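## Task

Read the lot number on the shelf edge under each yellow sponge. Every yellow sponge whose lot number occurs more than once anywhere in the storeroom must end up on the desk, with no part of it overhanging the desk edge. Every other yellow sponge must stay on its own shelf. The robot must not fall over or be left tilted, or the task fails.

## Robot and tools

Robot: TidyBot++, a wheeled base 0.54 m long, 0.50 m wide and 0.38 m tall, carrying one seven-joint arm with a two-finger gripper. The shoulder sits 0.12 m ahead of the base centre and 0.68 m above the floor. Cameras: base_camera, fixed on the base, and wrist_camera, which looks along the hand. The arm starts folded with the hand pointing down; folded, the hand sticks out up to 0.08 m beyond the base front. Segment lengths are 0.42 m (upper arm), 0.31 m (forearm) and 0.31 m (wrist to hand point).

Frames, all in metres. Base frame: origin on the floor below the base centre, x forward, y left, z up. Odometry frame: where the base frame was when the scene began. hand_pose is the point midway between the finger pads, given in the base frame; its z axis runs out along the fingers and the fingers open along its y axis.

Tool move. Every argument except cameras and blocking is part of one action; with no action it only reports state and images. Arguments:
- base: an object with any of translate_m (forward +), strafe_m (left +), both in metres from -2 to 2, and rotate_rad (counter-clockwise from above +), -6.3 to 6.3. These are offsets from where the base last measured itself, along the base axes at the moment the command starts, not places.
- joints: absolute targets by name: joint_1_rad to joint_7_rad in radians, and gripper_pos from 0 (open, about 85 mm gap) to 1 (closed). joint_2_rad is limited to ±2.249, joint_4_rad to ±2.579, joint_6_rad to ±2.099; the others accept any angle and take the shorter way round, so send steps of less than half a turn. joint_1_rad positive turns the arm clockwise from above, opposite to rotate_rad.
- target: an absolute hand pose, one list of seven numbers [x, y, z, qw, qx, qy, qz], position in metres in the base frame, then a unit quaternion, as hand_pose prints it. With target, joints may only hold gripper_pos.
- speeds: caps for this action only, keys translate_m and strafe_m (0.05 to 0.5 m/s; give only one of them when both move) and rotate_rad (0.1 to 1.57 rad/s).
- cameras: list of base_camera, wrist_camera or all; [] for no images.
- blocking: true (default) waits until everything rests; false returns within about 0.5 s while motion continues.
Unknown keys make the call invalid; out-of-range values get it refused.

Other tools: wait(seconds 0 to 10, cameras) lets time pass and reports state; stop(cameras) brakes all running motions; zoom_image(camera, region [x0, y0, x1, y1] in pixels, at most 504 x 504, origin top-left) magnifies the latest image, useful for reading lot labels; read_manual(section) only returns licence texts; finished_scene(scene) ends the scene for good.

Result lines: move says done or the worst status. base_status, joint_status and hand_status per motion: moving, done, off_target (came to rest away from target, maybe still pushing), contact_stop or time_out (unplanned stops, which cancel the rest of that reply's moves), not_followed, torque_fault, limit_stop_at_motor_heat. 'joint command not followed' means a self-collision check blocked the arm; 'pose unreachable' means it blocked a target. hand_target is where the joint targets would place the hand. base_odometry counts wheel turns, so slip looks like travel; heading in rad. base_tilt in degrees, forward and right positive. motor_effort is percent of maximum, with the peak of the last action in brackets. on_its_own lists things the robot did unasked. ARM HIT signals a hard self or base collision. Motor temperatures list one value per arm joint; MOTOR HOT appears at 60 °C and an over-temperature stop at 75 °C lets the arm sink.

Practical notes. A hand target usually lands within about 3 cm; to correct, add (desired minus hand_pose) to your last target. To keep a loaded hand still, resend hand_target rather than hand_pose. Held objects make the arm sag and the controller does not compensate. A straight-down hand reaches at most about 0.94 m high, and only close to the base. Closed fingertips reach about 20 mm past the hand point. Gripper at 1 reporting done means it grasped nothing; off_target means it holds something.

Avoid: driving or turning while the arm is caught on something high (tipping); reaching far out over furniture right in front of the base; swinging a stretched arm sideways; driving the arm into furniture (torque fault, 10 s arm halt); releasing objects while moving or from a height; squeezing hard on an item still resting on a surface; pointing the hand forward low and close in front of the base; long holds with the arm stretched, which heat motors. A blocked base keeps pushing until it times out. Objects may occasionally be tugged or nudged by outside forces, so check images before releasing.

Each tool is called after "Request:" as a command line: name --argument value for each argument, lists and objects as JSON in quotes; but a table of rows of numbers goes row by row, as --pt "numbers of a row", without its own name.

## Session

I'll start by checking the robot's state and camera views.

Request:
move

Scene clock: 0.00 s.
Motor temperatures (°C): [39 35 32 38 40 38 43]
base_odometry: x=+0.000 y=+0.000 heading=+0.000
base_tilt: forward=-0.3 right=+0.6
base_status: not commanded
joint_positions: joint_1_rad=+0.012 joint_2_rad=-0.306 joint_3_rad=+3.096 joint_4_rad=-2.512 joint_5_rad=+0.033 joint_6_rad=-0.826 joint_7_rad=+1.612 gripper_pos=+0.000
joint_status: not commanded
motor_effort: joint_1_rad=+0 joint_2_rad=-3 joint_3_rad=+1 joint_4_rad=+16 joint_5_rad=+1 joint_6_rad=+2 joint_7_rad=+0
hand_pose: x=+0.2791 y=-0.0027 z=+0.5871 quat_wxyz=(+0.020, +0.997, +0.047, +0.055) (m; base frame)
hand_target: x=+0.2786 y=-0.0027 z=+0.5868 quat_wxyz=(+0.020, +0.997, +0.047, +0.054) (m; base frame)
hand_status: not commanded
pictures: base_camera, wrist_camera
Images, in order (width x height): base_camera 644x364, wrist_camera 644x476.

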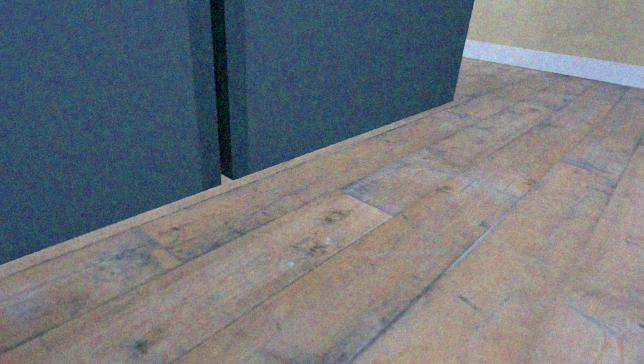

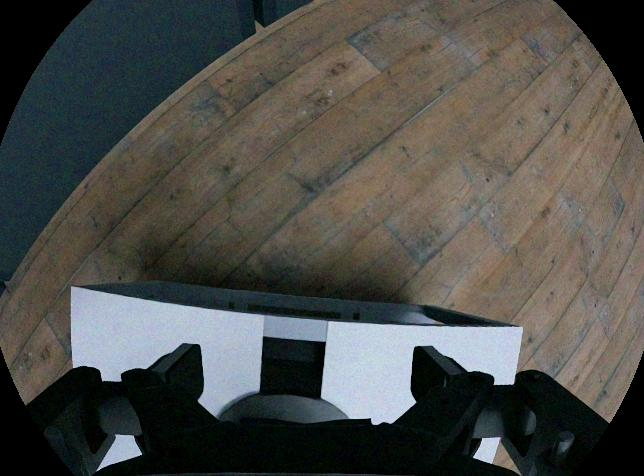

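Request:
move --joints '{"joint_1_rad": 0.0, "joint_2_rad": -0.8, "joint_3_rad": 3.14, "joint_4_rad": -2.5, "joint_5_rad": 0.0, "joint_6_rad": 0.14, "joint_7_rad": 1.57}'

Scene clock: 2.97 s.
Motor temperatures (°C): [39 35 32 38 40 38 43]
move: done
base_odometry: x=+0.000 y=+0.000 heading=+0.000
base_tilt: forward=-0.4 right=+0.6
base_status: not commanded
joint_positions: joint_1_rad=+0.012 joint_2_rad=-0.786 joint_3_rad=+3.122 joint_4_rad=-2.511 joint_5_rad=+0.033 joint_6_rad=+0.077 joint_7_rad=+1.610 gripper_pos=+0.000
joint_status: all done
motor_effort: joint_1_rad=+0(2) joint_2_rad=+4(6) joint_3_rad=+1(2) joint_4_rad=+23(23) joint_5_rad=+1(1) joint_6_rad=+9(10) joint_7_rad=+0(1)
hand_pose: x=+0.4421 y=+0.0057 z=+0.9064 quat_wxyz=(+0.028, +0.733, +0.033, +0.679) (m; base frame)
hand_target: x=+0.4402 y=+0.0020 z=+0.9378 quat_wxyz=(+0.000, +0.703, +0.001, +0.711) (m; base frame)
hand_status: not commanded
pictures: base_camera, wrist_camera
Images, in order (width x height): base_camera 644x364, wrist_camera 644x476.

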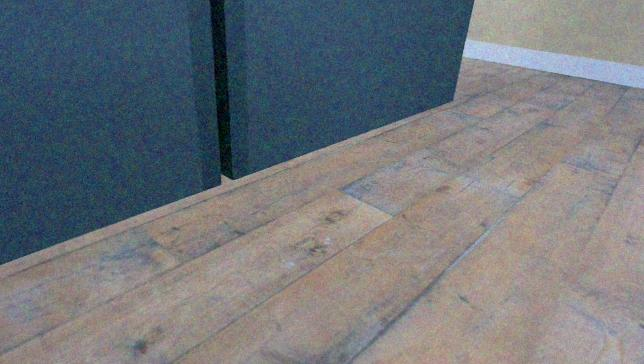

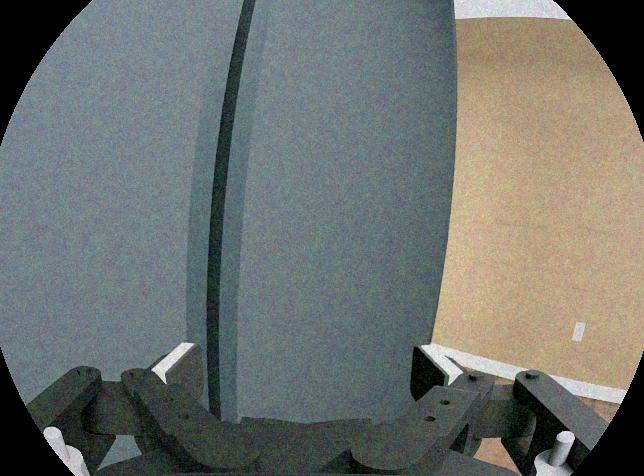

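Request:
move --joints '{"joint_1_rad": 1.1}' --cameras '["wrist_camera"]'

Request:
move --joints '{"joint_1_rad": 2.2}' --cameras '["wrist_camera"]'

Request:
move --joints '{"joint_1_rad": 3.3}' --cameras '["wrist_camera"]'

Request:
move --joints '{"joint_1_rad": 4.4}' --cameras '["wrist_camera"]'

Request:
move --joints '{"joint_1_rad": 5.4}' --cameras '["wrist_camera"]'

Scene clock: 5.63 s.
Motor temperatures (°C): [39 35 32 38 40 38 43]
move: done
base_odometry: x=+0.000 y=+0.000 heading=+0.000
base_tilt: forward=-0.3 right=+0.6
base_status: not commanded
joint_positions: joint_1_rad=+1.081 joint_2_rad=-0.786 joint_3_rad=+3.124 joint_4_rad=-2.511 joint_5_rad=+0.033 joint_6_rad=+0.080 joint_7_rad=+1.610 gripper_pos=+0.000
joint_status: all done
motor_effort: joint_1_rad=+0(2) joint_2_rad=+3(5) joint_3_rad=+1(1) joint_4_rad=+22(23) joint_5_rad=+1(1) joint_6_rad=+9(9) joint_7_rad=+0(1)
hand_pose: x=+0.2788 y=-0.2809 z=+0.9072 quat_wxyz=(+0.371, +0.646, -0.346, +0.570) (m; base frame)
hand_target: x=+0.2665 y=-0.2853 z=+0.9378 quat_wxyz=(+0.371, +0.600, -0.367, +0.606) (m; base frame)
hand_status: not commanded
pictures: wrist_camera
Images, in order (width x height): wrist_camera 644x476.

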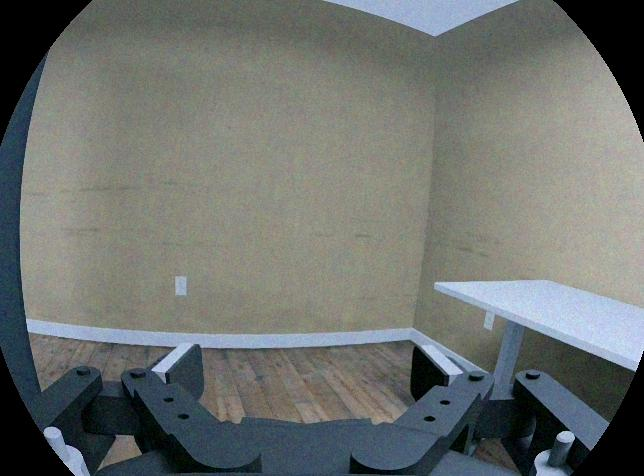

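Scene clock: 8.00 s.
Motor temperatures (°C): [39 35 32 38 40 38 43]
move: done
base_odometry: x=+0.000 y=+0.000 heading=+0.000
base_tilt: forward=-0.3 right=+0.6
base_status: not commanded
joint_positions: joint_1_rad=+2.181 joint_2_rad=-0.786 joint_3_rad=+3.125 joint_4_rad=-2.511 joint_5_rad=+0.033 joint_6_rad=+0.080 joint_7_rad=+1.610 gripper_pos=+0.000
joint_status: all done
motor_effort: joint_1_rad=+0(2) joint_2_rad=+4(5) joint_3_rad=+1(1) joint_4_rad=+22(23) joint_5_rad=+1(1) joint_6_rad=+8(9) joint_7_rad=+0(1)
hand_pose: x=-0.0591 y=-0.2697 z=+0.9073 quat_wxyz=(+0.614, +0.370, -0.633, +0.293) (m; base frame)
hand_target: x=-0.0684 y=-0.2608 z=+0.9378 quat_wxyz=(+0.633, +0.319, -0.627, +0.323) (m; base frame)
hand_status: not commanded
pictures: wrist_camera
Images, in order (width x height): wrist_camera 644x476.

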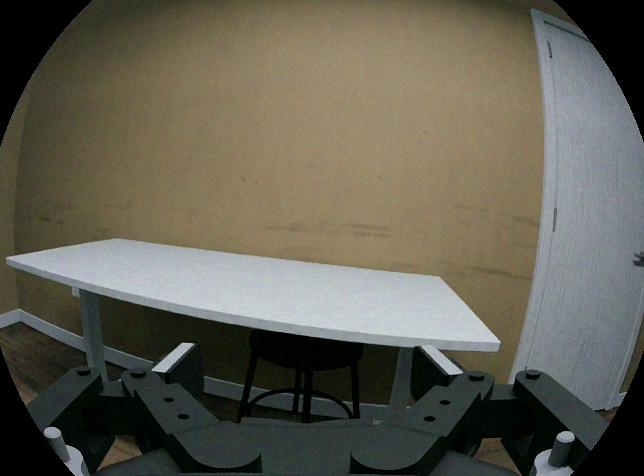

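Scene clock: 10.37 s.
Motor temperatures (°C): [39 35 32 38 40 38 43]
move: done
base_odometry: x=+0.000 y=+0.000 heading=+0.000
base_tilt: forward=-0.4 right=+0.6
base_status: not commanded
joint_positions: joint_1_rad=+3.281 joint_2_rad=-0.786 joint_3_rad=+3.125 joint_4_rad=-2.511 joint_5_rad=+0.033 joint_6_rad=+0.080 joint_7_rad=+1.610 gripper_pos=+0.000
joint_status: all done
motor_effort: joint_1_rad=+0(2) joint_2_rad=+4(5) joint_3_rad=+1(1) joint_4_rad=+22(23) joint_5_rad=+1(1) joint_6_rad=+9(9) joint_7_rad=+0(1)
hand_pose: x=-0.2021 y=+0.0365 z=+0.9074 quat_wxyz=(+0.676, -0.015, -0.733, -0.072) (m; base frame)
hand_target: x=-0.1985 y=+0.0487 z=+0.9378 quat_wxyz=(+0.709, -0.055, -0.701, -0.056) (m; base frame)
hand_status: not commanded
pictures: wrist_camera
Images, in order (width x height): wrist_camera 644x476.

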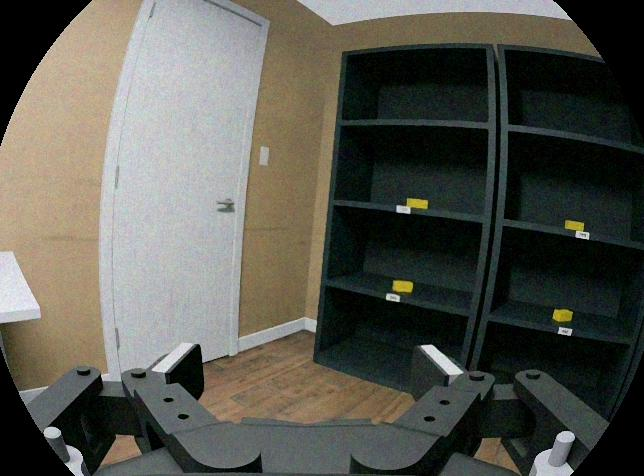

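Scene clock: 12.73 s.
Motor temperatures (°C): [39 35 32 38 40 38 43]
move: done
base_odometry: x=+0.000 y=+0.000 heading=+0.000
base_tilt: forward=-0.4 right=+0.6
base_status: not commanded
joint_positions: joint_1_rad=+4.381 joint_2_rad=-0.786 joint_3_rad=+3.125 joint_4_rad=-2.511 joint_5_rad=+0.033 joint_6_rad=+0.080 joint_7_rad=+1.610 gripper_pos=+0.000
joint_status: all done
motor_effort: joint_1_rad=+0(3) joint_2_rad=+5(5) joint_3_rad=+1(2) joint_4_rad=+22(23) joint_5_rad=+1(1) joint_6_rad=+8(9) joint_7_rad=+0(1)
hand_pose: x=+0.0059 y=+0.3028 z=+0.9074 quat_wxyz=(+0.539, -0.396, -0.617, -0.415) (m; base frame)
hand_target: x=+0.0184 y=+0.3050 z=+0.9378 quat_wxyz=(+0.575, -0.413, -0.569, -0.418) (m; base frame)
hand_status: not commanded
pictures: wrist_camera
Images, in order (width x height): wrist_camera 644x476.

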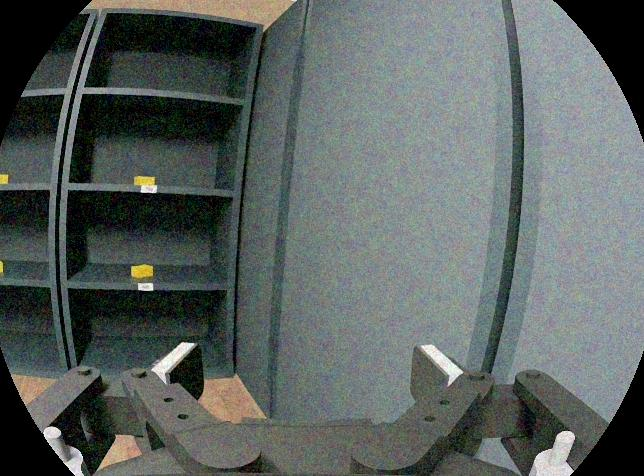

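Scene clock: 15.03 s.
Motor temperatures (°C): [39 35 32 38 40 38 43]
move: done
base_odometry: x=+0.000 y=+0.000 heading=+0.000
base_tilt: forward=-0.4 right=+0.6
base_status: not commanded
joint_positions: joint_1_rad=+5.382 joint_2_rad=-0.786 joint_3_rad=+3.125 joint_4_rad=-2.511 joint_5_rad=+0.033 joint_6_rad=+0.080 joint_7_rad=+1.610 gripper_pos=+0.000
joint_status: all done
motor_effort: joint_1_rad=-1(2) joint_2_rad=+4(5) joint_3_rad=+1(1) joint_4_rad=+22(23) joint_5_rad=+1(1) joint_6_rad=+8(9) joint_7_rad=+0(1)
hand_pose: x=+0.3128 y=+0.2587 z=+0.9074 quat_wxyz=(+0.275, -0.643, -0.351, -0.622) (m; base frame)
hand_target: x=+0.3213 y=+0.2495 z=+0.9378 quat_wxyz=(+0.304, -0.636, -0.301, -0.643) (m; base frame)
hand_status: not commanded
pictures: wrist_camera
Images, in order (width x height): wrist_camera 644x476.

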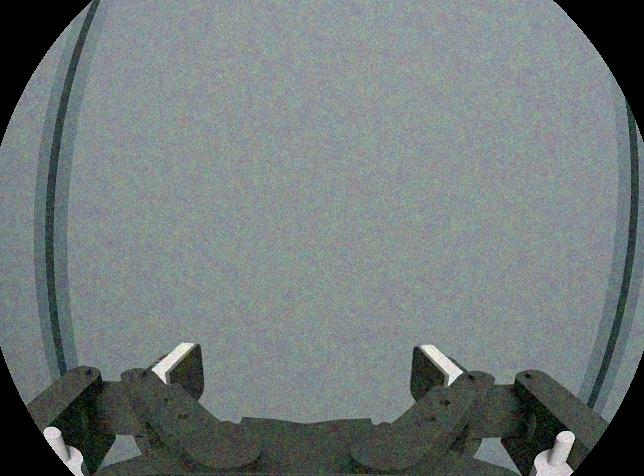

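Request:
move --joints '{"joint_1_rad": 3.75}' --cameras '["wrist_camera"]'

Request:
zoom_image --camera "wrist_camera" --region '[200, 160, 420, 330]'

Scene clock: 18.10 s.
Motor temperatures (°C): [39 35 32 38 40 38 43]
move: done
base_odometry: x=+0.000 y=+0.000 heading=+0.000
base_tilt: forward=-0.4 right=+0.6
base_status: not commanded
joint_positions: joint_1_rad=+3.769 joint_2_rad=-0.786 joint_3_rad=+3.125 joint_4_rad=-2.511 joint_5_rad=+0.033 joint_6_rad=+0.080 joint_7_rad=+1.610 gripper_pos=+0.000
joint_status: all done
motor_effort: joint_1_rad=-1(2) joint_2_rad=+3(5) joint_3_rad=+1(2) joint_4_rad=+22(23) joint_5_rad=+1(1) joint_6_rad=+9(10) joint_7_rad=+0(1)
hand_pose: x=-0.1476 y=+0.1827 z=+0.9075 quat_wxyz=(+0.639, -0.192, -0.707, -0.233) (m; base frame)
hand_target: x=-0.1457 y=+0.1819 z=+0.9378 quat_wxyz=(+0.678, -0.210, -0.671, -0.213) (m; base frame)
hand_status: not commanded
pictures: wrist_camera
Images, in order (width x height): wrist_camera 644x476.

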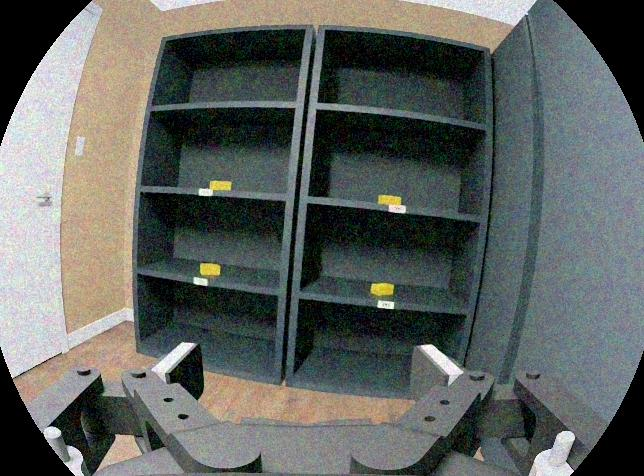

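Scaled by 2.291.

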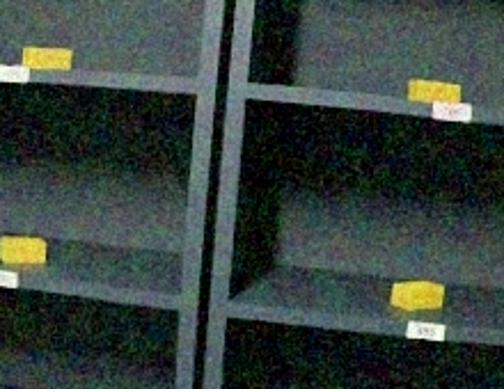

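Request:
zoom_image --camera "wrist_camera" --region '[360, 185, 420, 225]'

Request:
zoom_image --camera "wrist_camera" --region '[355, 275, 415, 315]'

Scaled by 8.400.

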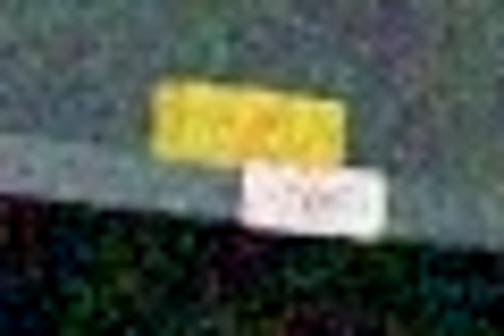

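Scaled by 8.400.

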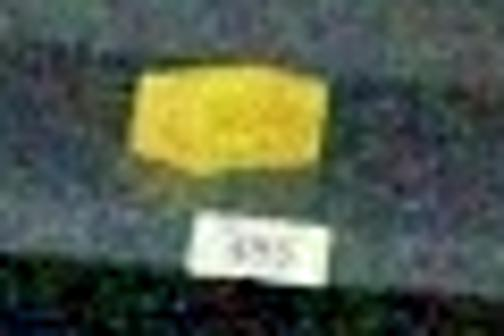

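Request:
move --joints '{"joint_1_rad": 0.0}' --base '{"rotate_rad": 2.27}' --speeds '{"rotate_rad": 0.8}'

Scene clock: 25.00 s.
Motor temperatures (°C): [39 35 32 38 40 38 42]
move: done
base_odometry: x=+0.000 y=+0.000 heading=+2.269
base_tilt: forward=-0.4 right=+0.6
base_status: done
joint_positions: joint_1_rad=+6.264 joint_2_rad=-0.786 joint_3_rad=+3.125 joint_4_rad=-2.511 joint_5_rad=+0.033 joint_6_rad=+0.081 joint_7_rad=+1.610 gripper_pos=+0.000
joint_status: all done
motor_effort: joint_1_rad=-1(2) joint_2_rad=+4(5) joint_3_rad=+1(2) joint_4_rad=+23(23) joint_5_rad=+1(1) joint_6_rad=+8(9) joint_7_rad=+0(1)
hand_pose: x=+0.4419 y=+0.0145 z=+0.9075 quat_wxyz=(-0.018, -0.732, -0.042, -0.680) (m; base frame)
hand_target: x=+0.4402 y=+0.0020 z=+0.9378 quat_wxyz=(+0.000, -0.703, -0.001, -0.711) (m; base frame)
hand_status: not commanded
pictures: base_camera, wrist_camera
Images, in order (width x height): base_camera 644x364, wrist_camera 644x476.

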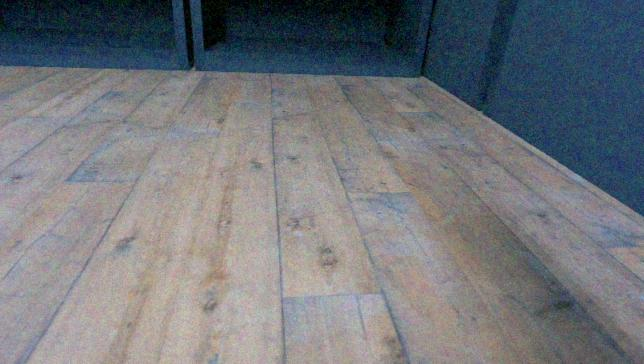

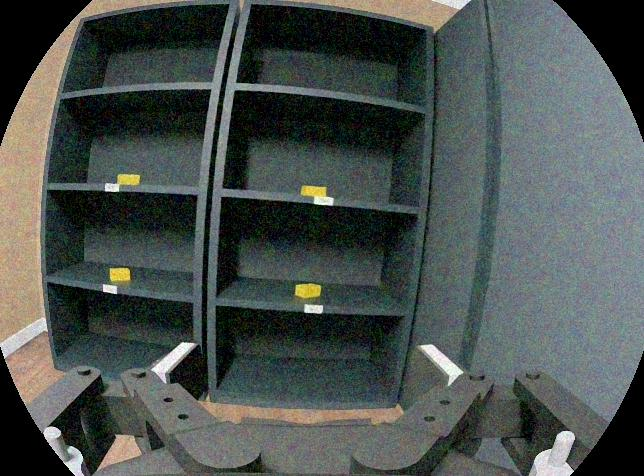

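Request:
move --base '{"translate_m": 0.5}' --speeds '{"translate_m": 0.3}'

Scene clock: 28.13 s.
Motor temperatures (°C): [39 35 31 38 40 38 42]
move: done
base_odometry: x=-0.322 y=+0.383 heading=+2.270
base_tilt: forward=-0.4 right=+0.6
base_status: done
joint_positions: joint_1_rad=+6.265 joint_2_rad=-0.792 joint_3_rad=+3.125 joint_4_rad=-2.511 joint_5_rad=+0.033 joint_6_rad=+0.082 joint_7_rad=+1.610 gripper_pos=+0.000
joint_status: not commanded
motor_effort: joint_1_rad=+0(1) joint_2_rad=+4(7) joint_3_rad=+1(1) joint_4_rad=+23(23) joint_5_rad=+1(1) joint_6_rad=+8(10) joint_7_rad=+0(1)
hand_pose: x=+0.4407 y=+0.0143 z=+0.9099 quat_wxyz=(-0.018, -0.729, -0.042, -0.683) (m; base frame)
hand_target: x=+0.4402 y=+0.0020 z=+0.9378 quat_wxyz=(+0.000, -0.703, -0.001, -0.711) (m; base frame)
hand_status: not commanded
pictures: base_camera, wrist_camera
Images, in order (width x height): base_camera 644x364, wrist_camera 644x476.

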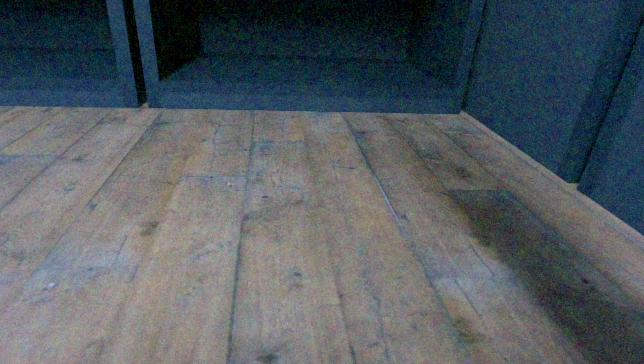

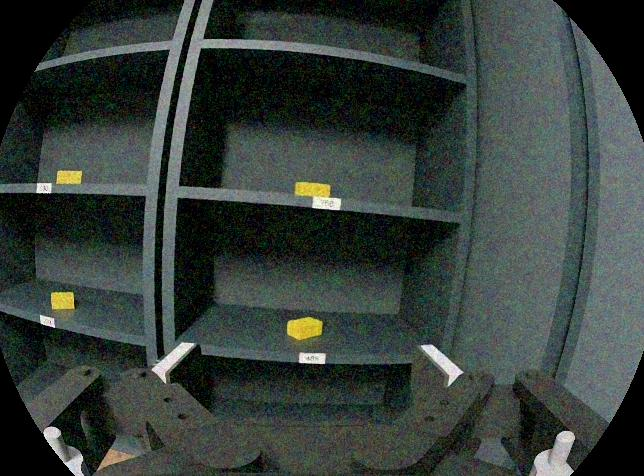

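Request:
zoom_image --camera "wrist_camera" --region '[280, 170, 360, 220]'

Request:
zoom_image --camera "wrist_camera" --region '[270, 310, 350, 370]'

Request:
zoom_image --camera "wrist_camera" --region '[20, 160, 100, 210]'

Request:
zoom_image --camera "wrist_camera" --region '[20, 280, 100, 340]'

Scaled by 6.300.

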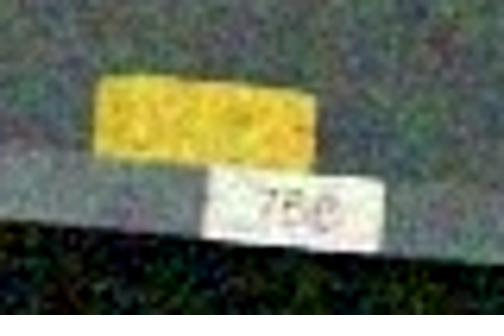

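Scaled by 6.300.

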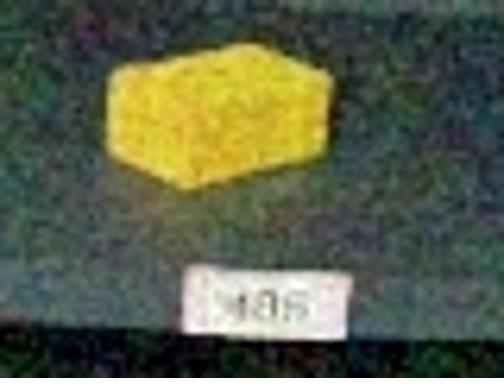

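Scaled by 6.300.

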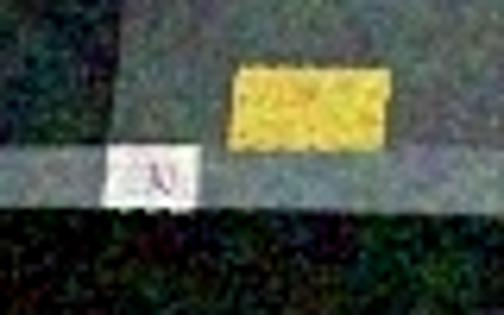

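Scaled by 6.300.

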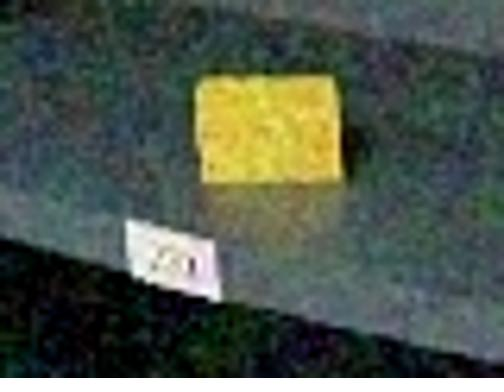

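Request:
move --base '{"rotate_rad": -0.078}' --cameras '[]'

Request:
move --base '{"translate_m": 0.42}' --speeds '{"translate_m": 0.3}'

Request:
zoom_image --camera "wrist_camera" --region '[250, 160, 400, 240]'

Scene clock: 29.77 s.
Motor temperatures (°C): [39 35 31 38 40 38 42]
move: done
base_odometry: x=-0.322 y=+0.383 heading=+2.192
base_tilt: forward=-0.4 right=+0.6
base_status: done
joint_positions: joint_1_rad=+6.269 joint_2_rad=-0.792 joint_3_rad=+3.128 joint_4_rad=-2.511 joint_5_rad=+0.033 joint_6_rad=+0.082 joint_7_rad=+1.610 gripper_pos=+0.000
joint_status: not commanded
motor_effort: joint_1_rad=+0(1) joint_2_rad=+4(5) joint_3_rad=+1(2) joint_4_rad=+22(23) joint_5_rad=+1(1) joint_6_rad=+9(9) joint_7_rad=+0(1)
hand_pose: x=+0.4408 y=+0.0120 z=+0.9099 quat_wxyz=(-0.019, -0.729, -0.039, -0.683) (m; base frame)
hand_target: x=+0.4402 y=+0.0020 z=+0.9378 quat_wxyz=(+0.000, -0.703, -0.001, -0.711) (m; base frame)
hand_status: not commanded
pictures: none
No camera images: "cameras" was empty.

Scene clock: 32.03 s.
Motor temperatures (°C): [38 35 31 38 40 38 42]
move: done
base_odometry: x=-0.566 y=+0.725 heading=+2.191
base_tilt: forward=-0.3 right=+0.6
base_status: done
joint_positions: joint_1_rad=+6.269 joint_2_rad=-0.794 joint_3_rad=+3.128 joint_4_rad=-2.511 joint_5_rad=+0.033 joint_6_rad=+0.083 joint_7_rad=+1.610 gripper_pos=+0.000
joint_status: not commanded
motor_effort: joint_1_rad=-1(1) joint_2_rad=+5(7) joint_3_rad=+1(1) joint_4_rad=+22(23) joint_5_rad=+1(1) joint_6_rad=+9(9) joint_7_rad=+0(1)
hand_pose: x=+0.4402 y=+0.0120 z=+0.9110 quat_wxyz=(-0.019, -0.728, -0.039, -0.684) (m; base frame)
hand_target: x=+0.4402 y=+0.0020 z=+0.9378 quat_wxyz=(+0.000, -0.703, -0.001, -0.711) (m; base frame)
hand_status: not commanded
pictures: base_camera, wrist_camera
Images, in order (width x height): base_camera 644x364, wrist_camera 644x476.

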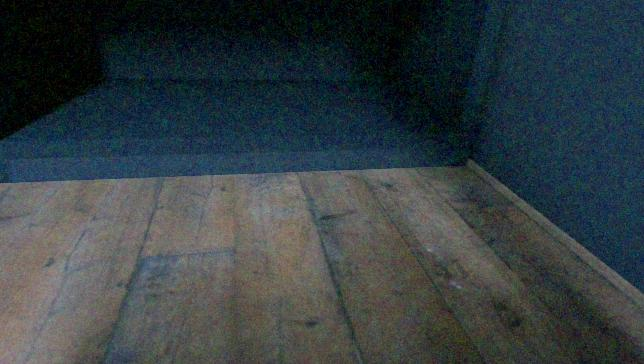

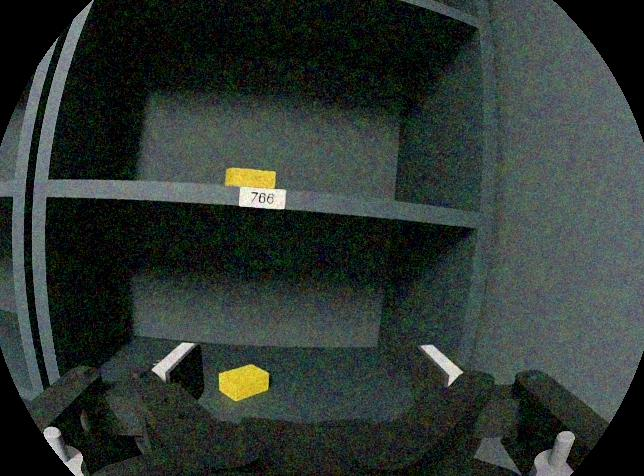

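Scaled by 3.360.

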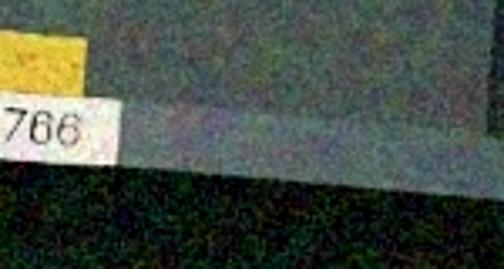

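Request:
move --joints '{"joint_6_rad": -0.5}' --cameras '["wrist_camera"]'

Request:
zoom_image --camera "wrist_camera" --region '[200, 150, 350, 260]'

Scene clock: 33.57 s.
Motor temperatures (°C): [38 35 31 38 40 38 42]
move: done
base_odometry: x=-0.566 y=+0.725 heading=+2.191
base_tilt: forward=-0.4 right=+0.6
base_status: not commanded
joint_positions: joint_1_rad=+6.269 joint_2_rad=-0.794 joint_3_rad=+3.128 joint_4_rad=-2.507 joint_5_rad=+0.033 joint_6_rad=-0.455 joint_7_rad=+1.610 gripper_pos=+0.000
joint_status: all done
motor_effort: joint_1_rad=-1(1) joint_2_rad=+5(6) joint_3_rad=+1(1) joint_4_rad=+21(25) joint_5_rad=+1(1) joint_6_rad=+8(10) joint_7_rad=+0(1)
hand_pose: x=+0.3875 y=+0.0039 z=+0.7574 quat_wxyz=(-0.021, -0.883, -0.040, -0.468) (m; base frame)
hand_target: x=+0.3806 y=+0.0017 z=+0.7512 quat_wxyz=(+0.000, -0.891, +0.000, -0.454) (m; base frame)
hand_status: not commanded
pictures: wrist_camera
Images, in order (width x height): wrist_camera 644x476.

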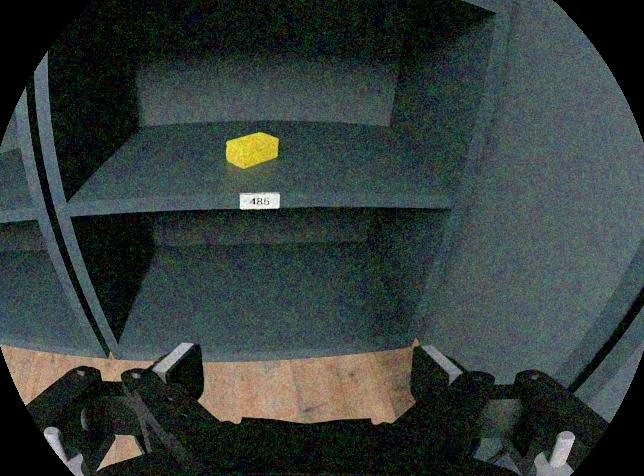

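Scaled by 3.360.

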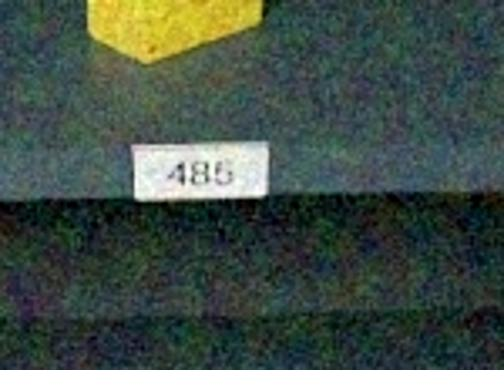

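Request:
zoom_image --camera "wrist_camera" --region '[232, 186, 288, 216]'

Scaled by 9.000.

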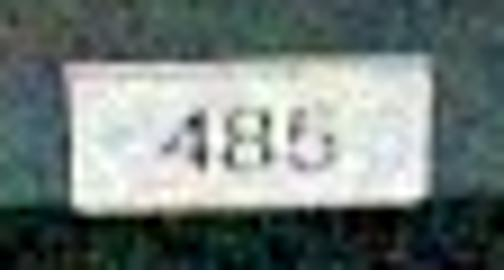

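Request:
move --base '{"strafe_m": 0.9}' --speeds '{"strafe_m": 0.3}' --cameras '["wrist_camera"]'

Request:
zoom_image --camera "wrist_camera" --region '[200, 150, 350, 260]'

Request:
move --joints '{"joint_6_rad": 0.14}'

Request:
zoom_image --camera "wrist_camera" --region '[200, 150, 350, 260]'

Scene clock: 37.90 s.
Motor temperatures (°C): [38 35 31 38 40 38 42]
move: done
base_odometry: x=-1.299 y=+0.201 heading=+2.192
base_tilt: forward=-0.4 right=+0.6
base_status: done
joint_positions: joint_1_rad=+6.269 joint_2_rad=-0.794 joint_3_rad=+3.129 joint_4_rad=-2.507 joint_5_rad=+0.033 joint_6_rad=-0.455 joint_7_rad=+1.610 gripper_pos=+0.000
joint_status: not commanded
motor_effort: joint_1_rad=-1(1) joint_2_rad=+5(6) joint_3_rad=+1(2) joint_4_rad=+21(22) joint_5_rad=+1(1) joint_6_rad=+7(8) joint_7_rad=+0(1)
hand_pose: x=+0.3875 y=+0.0036 z=+0.7574 quat_wxyz=(-0.021, -0.883, -0.039, -0.468) (m; base frame)
hand_target: x=+0.3806 y=+0.0017 z=+0.7512 quat_wxyz=(+0.000, -0.891, +0.000, -0.454) (m; base frame)
hand_status: not commanded
pictures: wrist_camera
Images, in order (width x height): wrist_camera 644x476.

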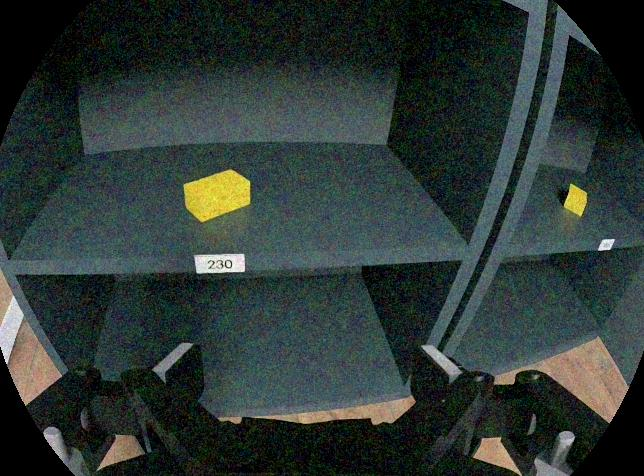

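Scaled by 3.360.

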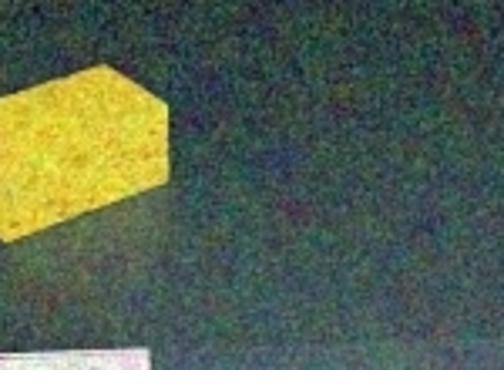

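Scene clock: 39.23 s.
Motor temperatures (°C): [38 35 31 38 40 38 42]
move: done
base_odometry: x=-1.299 y=+0.201 heading=+2.192
base_tilt: forward=-0.3 right=+0.6
base_status: not commanded
joint_positions: joint_1_rad=+6.269 joint_2_rad=-0.794 joint_3_rad=+3.129 joint_4_rad=-2.504 joint_5_rad=+0.033 joint_6_rad=+0.089 joint_7_rad=+1.610 gripper_pos=+0.000
joint_status: all done
motor_effort: joint_1_rad=+0(1) joint_2_rad=+3(5) joint_3_rad=+1(1) joint_4_rad=+23(24) joint_5_rad=+1(1) joint_6_rad=+9(10) joint_7_rad=+0(1)
hand_pose: x=+0.4408 y=+0.0117 z=+0.9175 quat_wxyz=(-0.019, -0.724, -0.039, -0.689) (m; base frame)
hand_target: x=+0.4402 y=+0.0020 z=+0.9378 quat_wxyz=(+0.000, -0.703, -0.001, -0.711) (m; base frame)
hand_status: not commanded
pictures: base_camera, wrist_camera
Images, in order (width x height): base_camera 644x364, wrist_camera 644x476.

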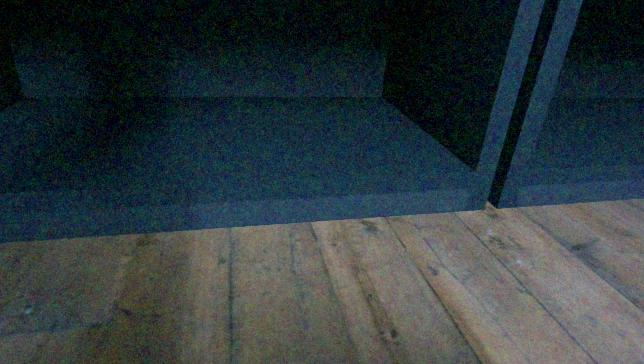

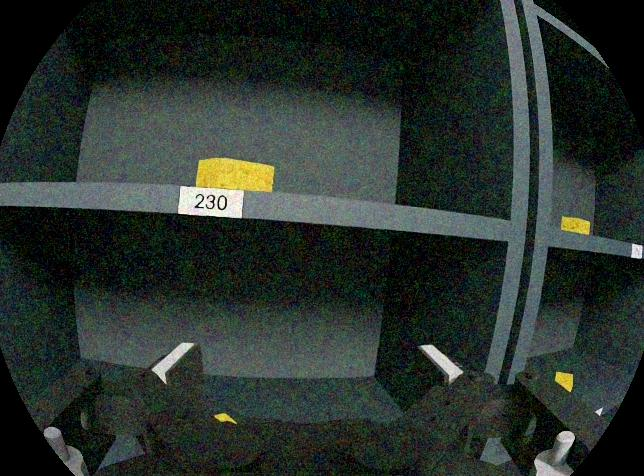

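Scaled by 3.360.

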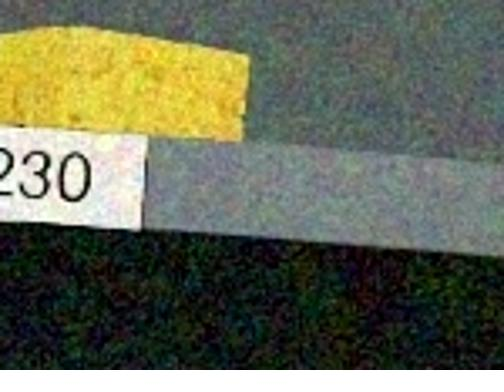

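Request:
zoom_image --camera "base_camera" --region '[0, 150, 322, 300]'

Request:
zoom_image --camera "base_camera" --region '[322, 150, 644, 300]'

Scaled by 1.565.

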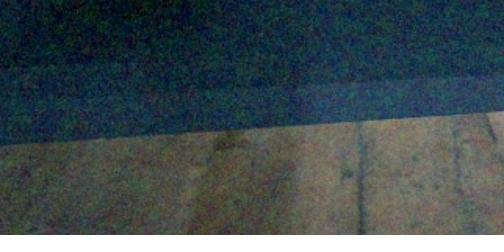

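Scaled by 1.565.

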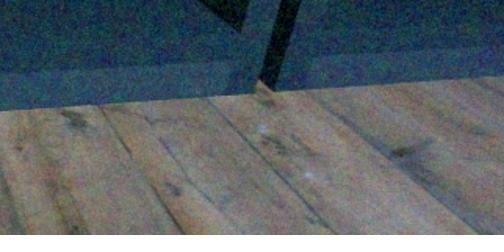

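Request:
move --base '{"rotate_rad": 0.17}'

Scene clock: 42.67 s.
Motor temperatures (°C): [38 35 31 38 40 38 42]
move: done
base_odometry: x=-1.299 y=+0.201 heading=+2.362
base_tilt: forward=-0.4 right=+0.6
base_status: done
joint_positions: joint_1_rad=+6.269 joint_2_rad=-0.794 joint_3_rad=+3.129 joint_4_rad=-2.504 joint_5_rad=+0.033 joint_6_rad=+0.089 joint_7_rad=+1.610 gripper_pos=+0.000
joint_status: not commanded
motor_effort: joint_1_rad=-1(1) joint_2_rad=+4(6) joint_3_rad=+1(2) joint_4_rad=+23(23) joint_5_rad=+1(1) joint_6_rad=+9(9) joint_7_rad=+0(1)
hand_pose: x=+0.4408 y=+0.0115 z=+0.9175 quat_wxyz=(-0.019, -0.724, -0.038, -0.689) (m; base frame)
hand_target: x=+0.4402 y=+0.0020 z=+0.9378 quat_wxyz=(+0.000, -0.703, -0.001, -0.711) (m; base frame)
hand_status: not commanded
pictures: base_camera, wrist_camera
Images, in order (width x height): base_camera 644x364, wrist_camera 644x476.

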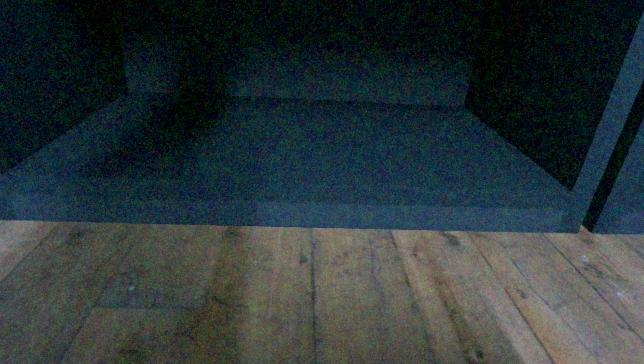

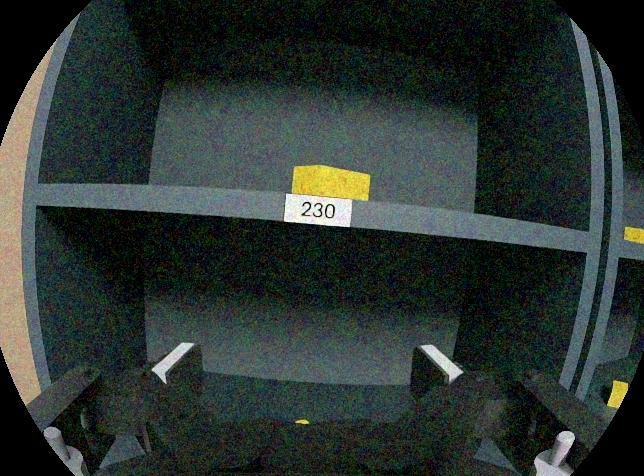

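Request:
move --joints '{"joint_6_rad": -0.5}' --cameras '["wrist_camera"]'

Scene clock: 49.43 s.
Motor temperatures (°C): [38 35 31 38 40 38 42]
move: done
base_odometry: x=-1.299 y=+0.201 heading=+2.362
base_tilt: forward=-0.4 right=+0.6
base_status: not commanded
joint_positions: joint_1_rad=+6.269 joint_2_rad=-0.794 joint_3_rad=+3.129 joint_4_rad=-2.502 joint_5_rad=+0.033 joint_6_rad=-0.455 joint_7_rad=+1.610 gripper_pos=+0.000
joint_status: all done
motor_effort: joint_1_rad=-1(1) joint_2_rad=+6(6) joint_3_rad=+1(1) joint_4_rad=+22(24) joint_5_rad=+1(1) joint_6_rad=+7(9) joint_7_rad=+0(1)
hand_pose: x=+0.3886 y=+0.0035 z=+0.7601 quat_wxyz=(-0.021, -0.882, -0.039, -0.470) (m; base frame)
hand_target: x=+0.3806 y=+0.0017 z=+0.7512 quat_wxyz=(+0.000, -0.891, +0.000, -0.454) (m; base frame)
hand_status: not commanded
pictures: wrist_camera
Images, in order (width x height): wrist_camera 644x476.

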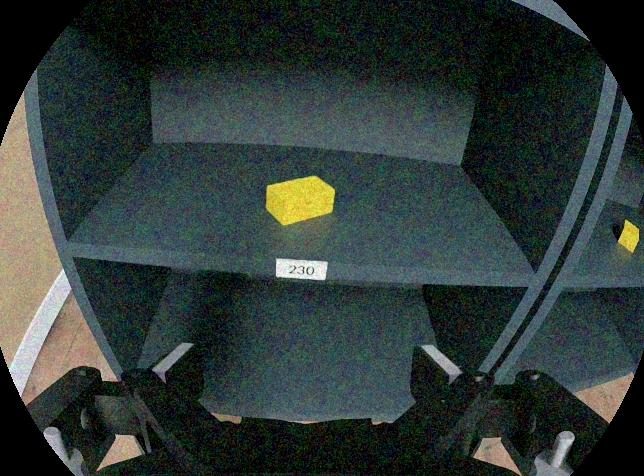

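Request:
zoom_image --camera "wrist_camera" --region '[240, 150, 360, 300]'

Scaled by 3.360.

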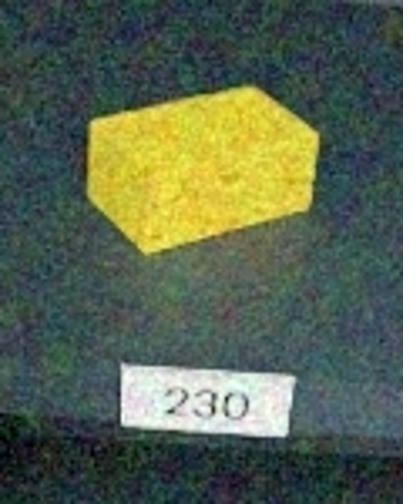

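Request:
move --base '{"translate_m": 0.12, "strafe_m": 0.437}' --speeds '{"strafe_m": 0.3}'

Scene clock: 58.43 s.
Motor temperatures (°C): [38 35 31 38 40 38 42]
move: done
base_odometry: x=-1.692 y=-0.025 heading=+2.363
base_tilt: forward=-0.4 right=+0.6
base_status: done
joint_positions: joint_1_rad=+6.269 joint_2_rad=-0.794 joint_3_rad=+3.130 joint_4_rad=-2.502 joint_5_rad=+0.033 joint_6_rad=-0.455 joint_7_rad=+1.610 gripper_pos=+0.000
joint_status: not commanded
motor_effort: joint_1_rad=-1(1) joint_2_rad=+5(6) joint_3_rad=+1(2) joint_4_rad=+22(22) joint_5_rad=+1(1) joint_6_rad=+8(8) joint_7_rad=+0(1)
hand_pose: x=+0.3886 y=+0.0033 z=+0.7601 quat_wxyz=(-0.021, -0.882, -0.039, -0.470) (m; base frame)
hand_target: x=+0.3806 y=+0.0017 z=+0.7512 quat_wxyz=(+0.000, -0.891, +0.000, -0.454) (m; base frame)
hand_status: not commanded
pictures: base_camera, wrist_camera
Images, in order (width x height): base_camera 644x364, wrist_camera 644x476.

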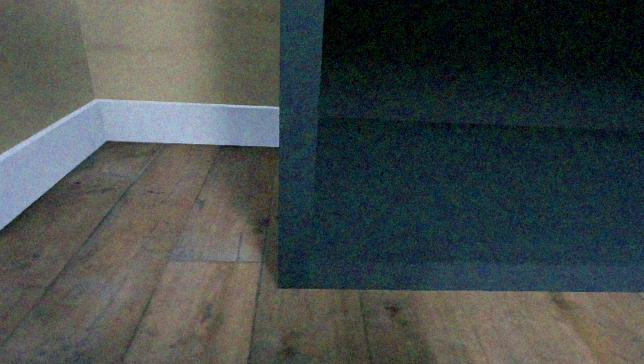

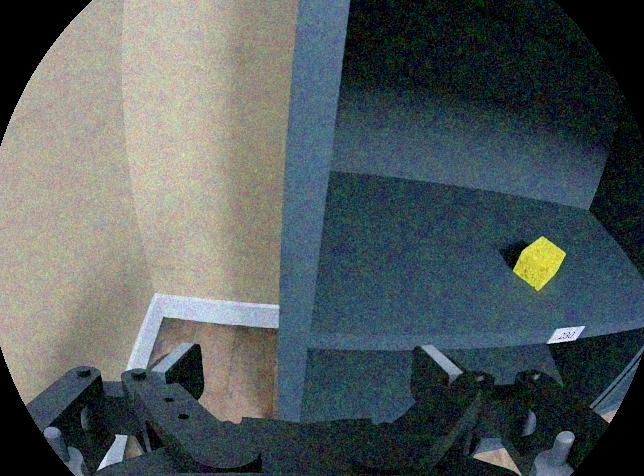

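Request:
move --joints '{"joint_1_rad": 0.61, "joint_7_rad": 1.14}' --cameras '[]'

Request:
move --joints '{"joint_2_rad": -0.393, "joint_4_rad": -2.255, "joint_6_rad": -0.494}' --cameras '["wrist_camera"]'

Scene clock: 61.90 s.
Motor temperatures (°C): [38 35 31 38 40 38 42]
move: done
base_odometry: x=-1.692 y=-0.025 heading=+2.363
base_tilt: forward=-0.4 right=+0.6
base_status: not commanded
joint_positions: joint_1_rad=+6.875 joint_2_rad=-0.794 joint_3_rad=+3.130 joint_4_rad=-2.502 joint_5_rad=+0.033 joint_6_rad=-0.455 joint_7_rad=+1.184 gripper_pos=+0.000
joint_status: all done
motor_effort: joint_1_rad=-1(2) joint_2_rad=+6(6) joint_3_rad=+1(1) joint_4_rad=+21(22) joint_5_rad=+1(1) joint_6_rad=+8(8) joint_7_rad=+0(1)
hand_pose: x=+0.3425 y=-0.1507 z=+0.7601 quat_wxyz=(-0.063, -0.786, +0.401, -0.466) (m; base frame)
hand_target: x=+0.3344 y=-0.1484 z=+0.7512 quat_wxyz=(-0.041, -0.774, +0.442, -0.452) (m; base frame)
hand_status: not commanded
pictures: none
No camera images: "cameras" was empty.

Scene clock: 63.47 s.
Motor temperatures (°C): [38 35 31 38 40 38 42]
move: done
base_odometry: x=-1.692 y=-0.025 heading=+2.363
base_tilt: forward=-0.3 right=+0.6
base_status: not commanded
joint_positions: joint_1_rad=+6.875 joint_2_rad=-0.407 joint_3_rad=+3.130 joint_4_rad=-2.275 joint_5_rad=+0.033 joint_6_rad=-0.455 joint_7_rad=+1.181 gripper_pos=+0.000
joint_status: all done
motor_effort: joint_1_rad=+0(1) joint_2_rad=-5(7) joint_3_rad=+1(1) joint_4_rad=+21(22) joint_5_rad=+1(1) joint_6_rad=+7(8) joint_7_rad=-1(1)
hand_pose: x=+0.4193 y=-0.2007 z=+0.7633 quat_wxyz=(-0.053, -0.817, +0.417, -0.395) (m; base frame)
hand_target: x=+0.4153 y=-0.2047 z=+0.7601 quat_wxyz=(-0.034, -0.802, +0.459, -0.381) (m; base frame)
hand_status: not commanded
pictures: wrist_camera
Images, in order (width x height): wrist_camera 644x476.

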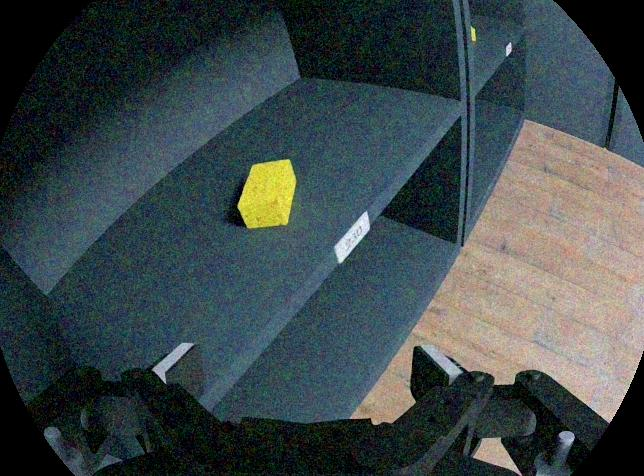

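Request:
zoom_image --camera "wrist_camera" --region '[210, 130, 330, 250]'

Scaled by 4.200.

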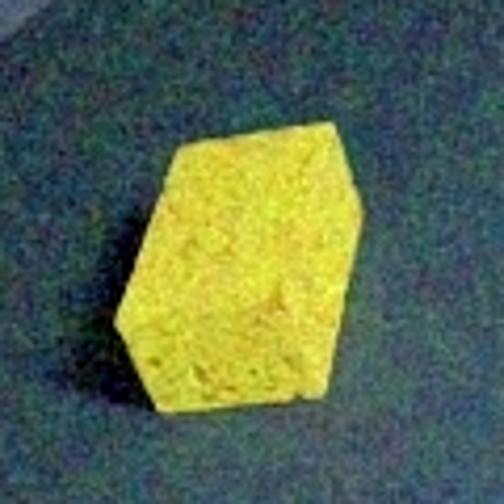

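Request:
move --joints '{"joint_1_rad": 0.594, "joint_2_rad": -0.041, "joint_4_rad": -2.056, "joint_6_rad": -0.375, "joint_7_rad": 1.03}' --cameras '["wrist_camera"]'

Request:
zoom_image --camera "wrist_camera" --region '[150, 120, 450, 400]'

Scene clock: 66.90 s.
Motor temperatures (°C): [38 35 31 38 40 38 42]
move: done
base_odometry: x=-1.692 y=-0.025 heading=+2.363
base_tilt: forward=-0.3 right=+0.6
base_status: not commanded
joint_positions: joint_1_rad=+6.875 joint_2_rad=-0.058 joint_3_rad=+3.130 joint_4_rad=-2.077 joint_5_rad=+0.033 joint_6_rad=-0.431 joint_7_rad=+1.073 gripper_pos=+0.000
joint_status: all done
motor_effort: joint_1_rad=+0(1) joint_2_rad=-16(17) joint_3_rad=+0(1) joint_4_rad=+19(21) joint_5_rad=+1(1) joint_6_rad=+6(7) joint_7_rad=+0(1)
hand_pose: x=+0.4997 y=-0.2531 z=+0.7258 quat_wxyz=(-0.026, -0.813, +0.473, -0.338) (m; base frame)
hand_target: x=+0.5172 y=-0.2664 z=+0.7397 quat_wxyz=(-0.009, -0.785, +0.499, -0.367) (m; base frame)
hand_status: not commanded
pictures: wrist_camera
Images, in order (width x height): wrist_camera 644x476.

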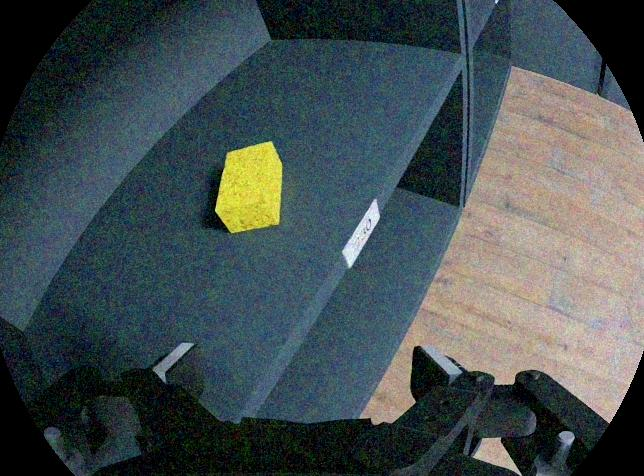

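Scaled by 1.680.

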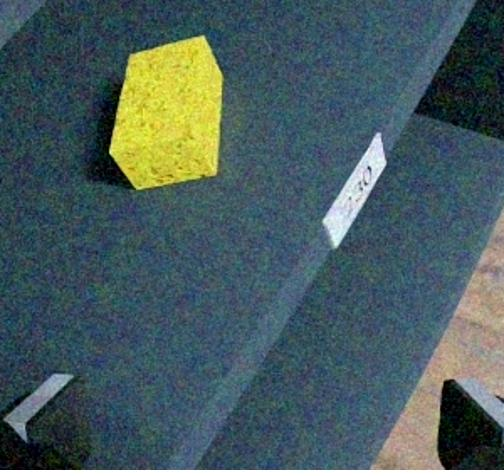

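Request:
move --joints '{"joint_1_rad": 0.55, "joint_2_rad": 0.405, "joint_4_rad": -1.663, "joint_6_rad": -0.234, "joint_7_rad": 1.0}' --cameras '["wrist_camera"]'

Scene clock: 70.67 s.
Motor temperatures (°C): [38 35 31 38 40 38 42]
move: done
base_odometry: x=-1.692 y=-0.025 heading=+2.363
base_tilt: forward=-0.3 right=+0.6
base_status: not commanded
joint_positions: joint_1_rad=+6.852 joint_2_rad=+0.383 joint_3_rad=+3.130 joint_4_rad=-1.685 joint_5_rad=+0.033 joint_6_rad=-0.296 joint_7_rad=+1.042 gripper_pos=+0.000
joint_status: all done
motor_effort: joint_1_rad=+0(2) joint_2_rad=-32(33) joint_3_rad=+0(1) joint_4_rad=+19(20) joint_5_rad=+1(1) joint_6_rad=+6(8) joint_7_rad=+0(1)
hand_pose: x=+0.6708 y=-0.3469 z=+0.7004 quat_wxyz=(-0.014, -0.798, +0.468, -0.379) (m; base frame)
hand_target: x=+0.6946 y=-0.3502 z=+0.7107 quat_wxyz=(+0.005, -0.774, +0.485, -0.408) (m; base frame)
hand_status: not commanded
pictures: wrist_camera
Images, in order (width x height): wrist_camera 644x476.

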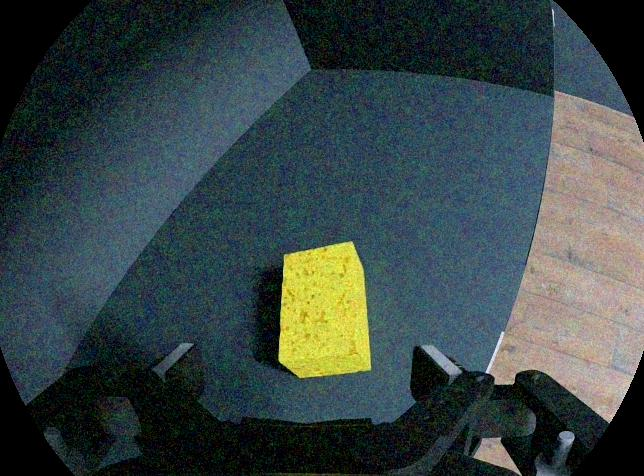

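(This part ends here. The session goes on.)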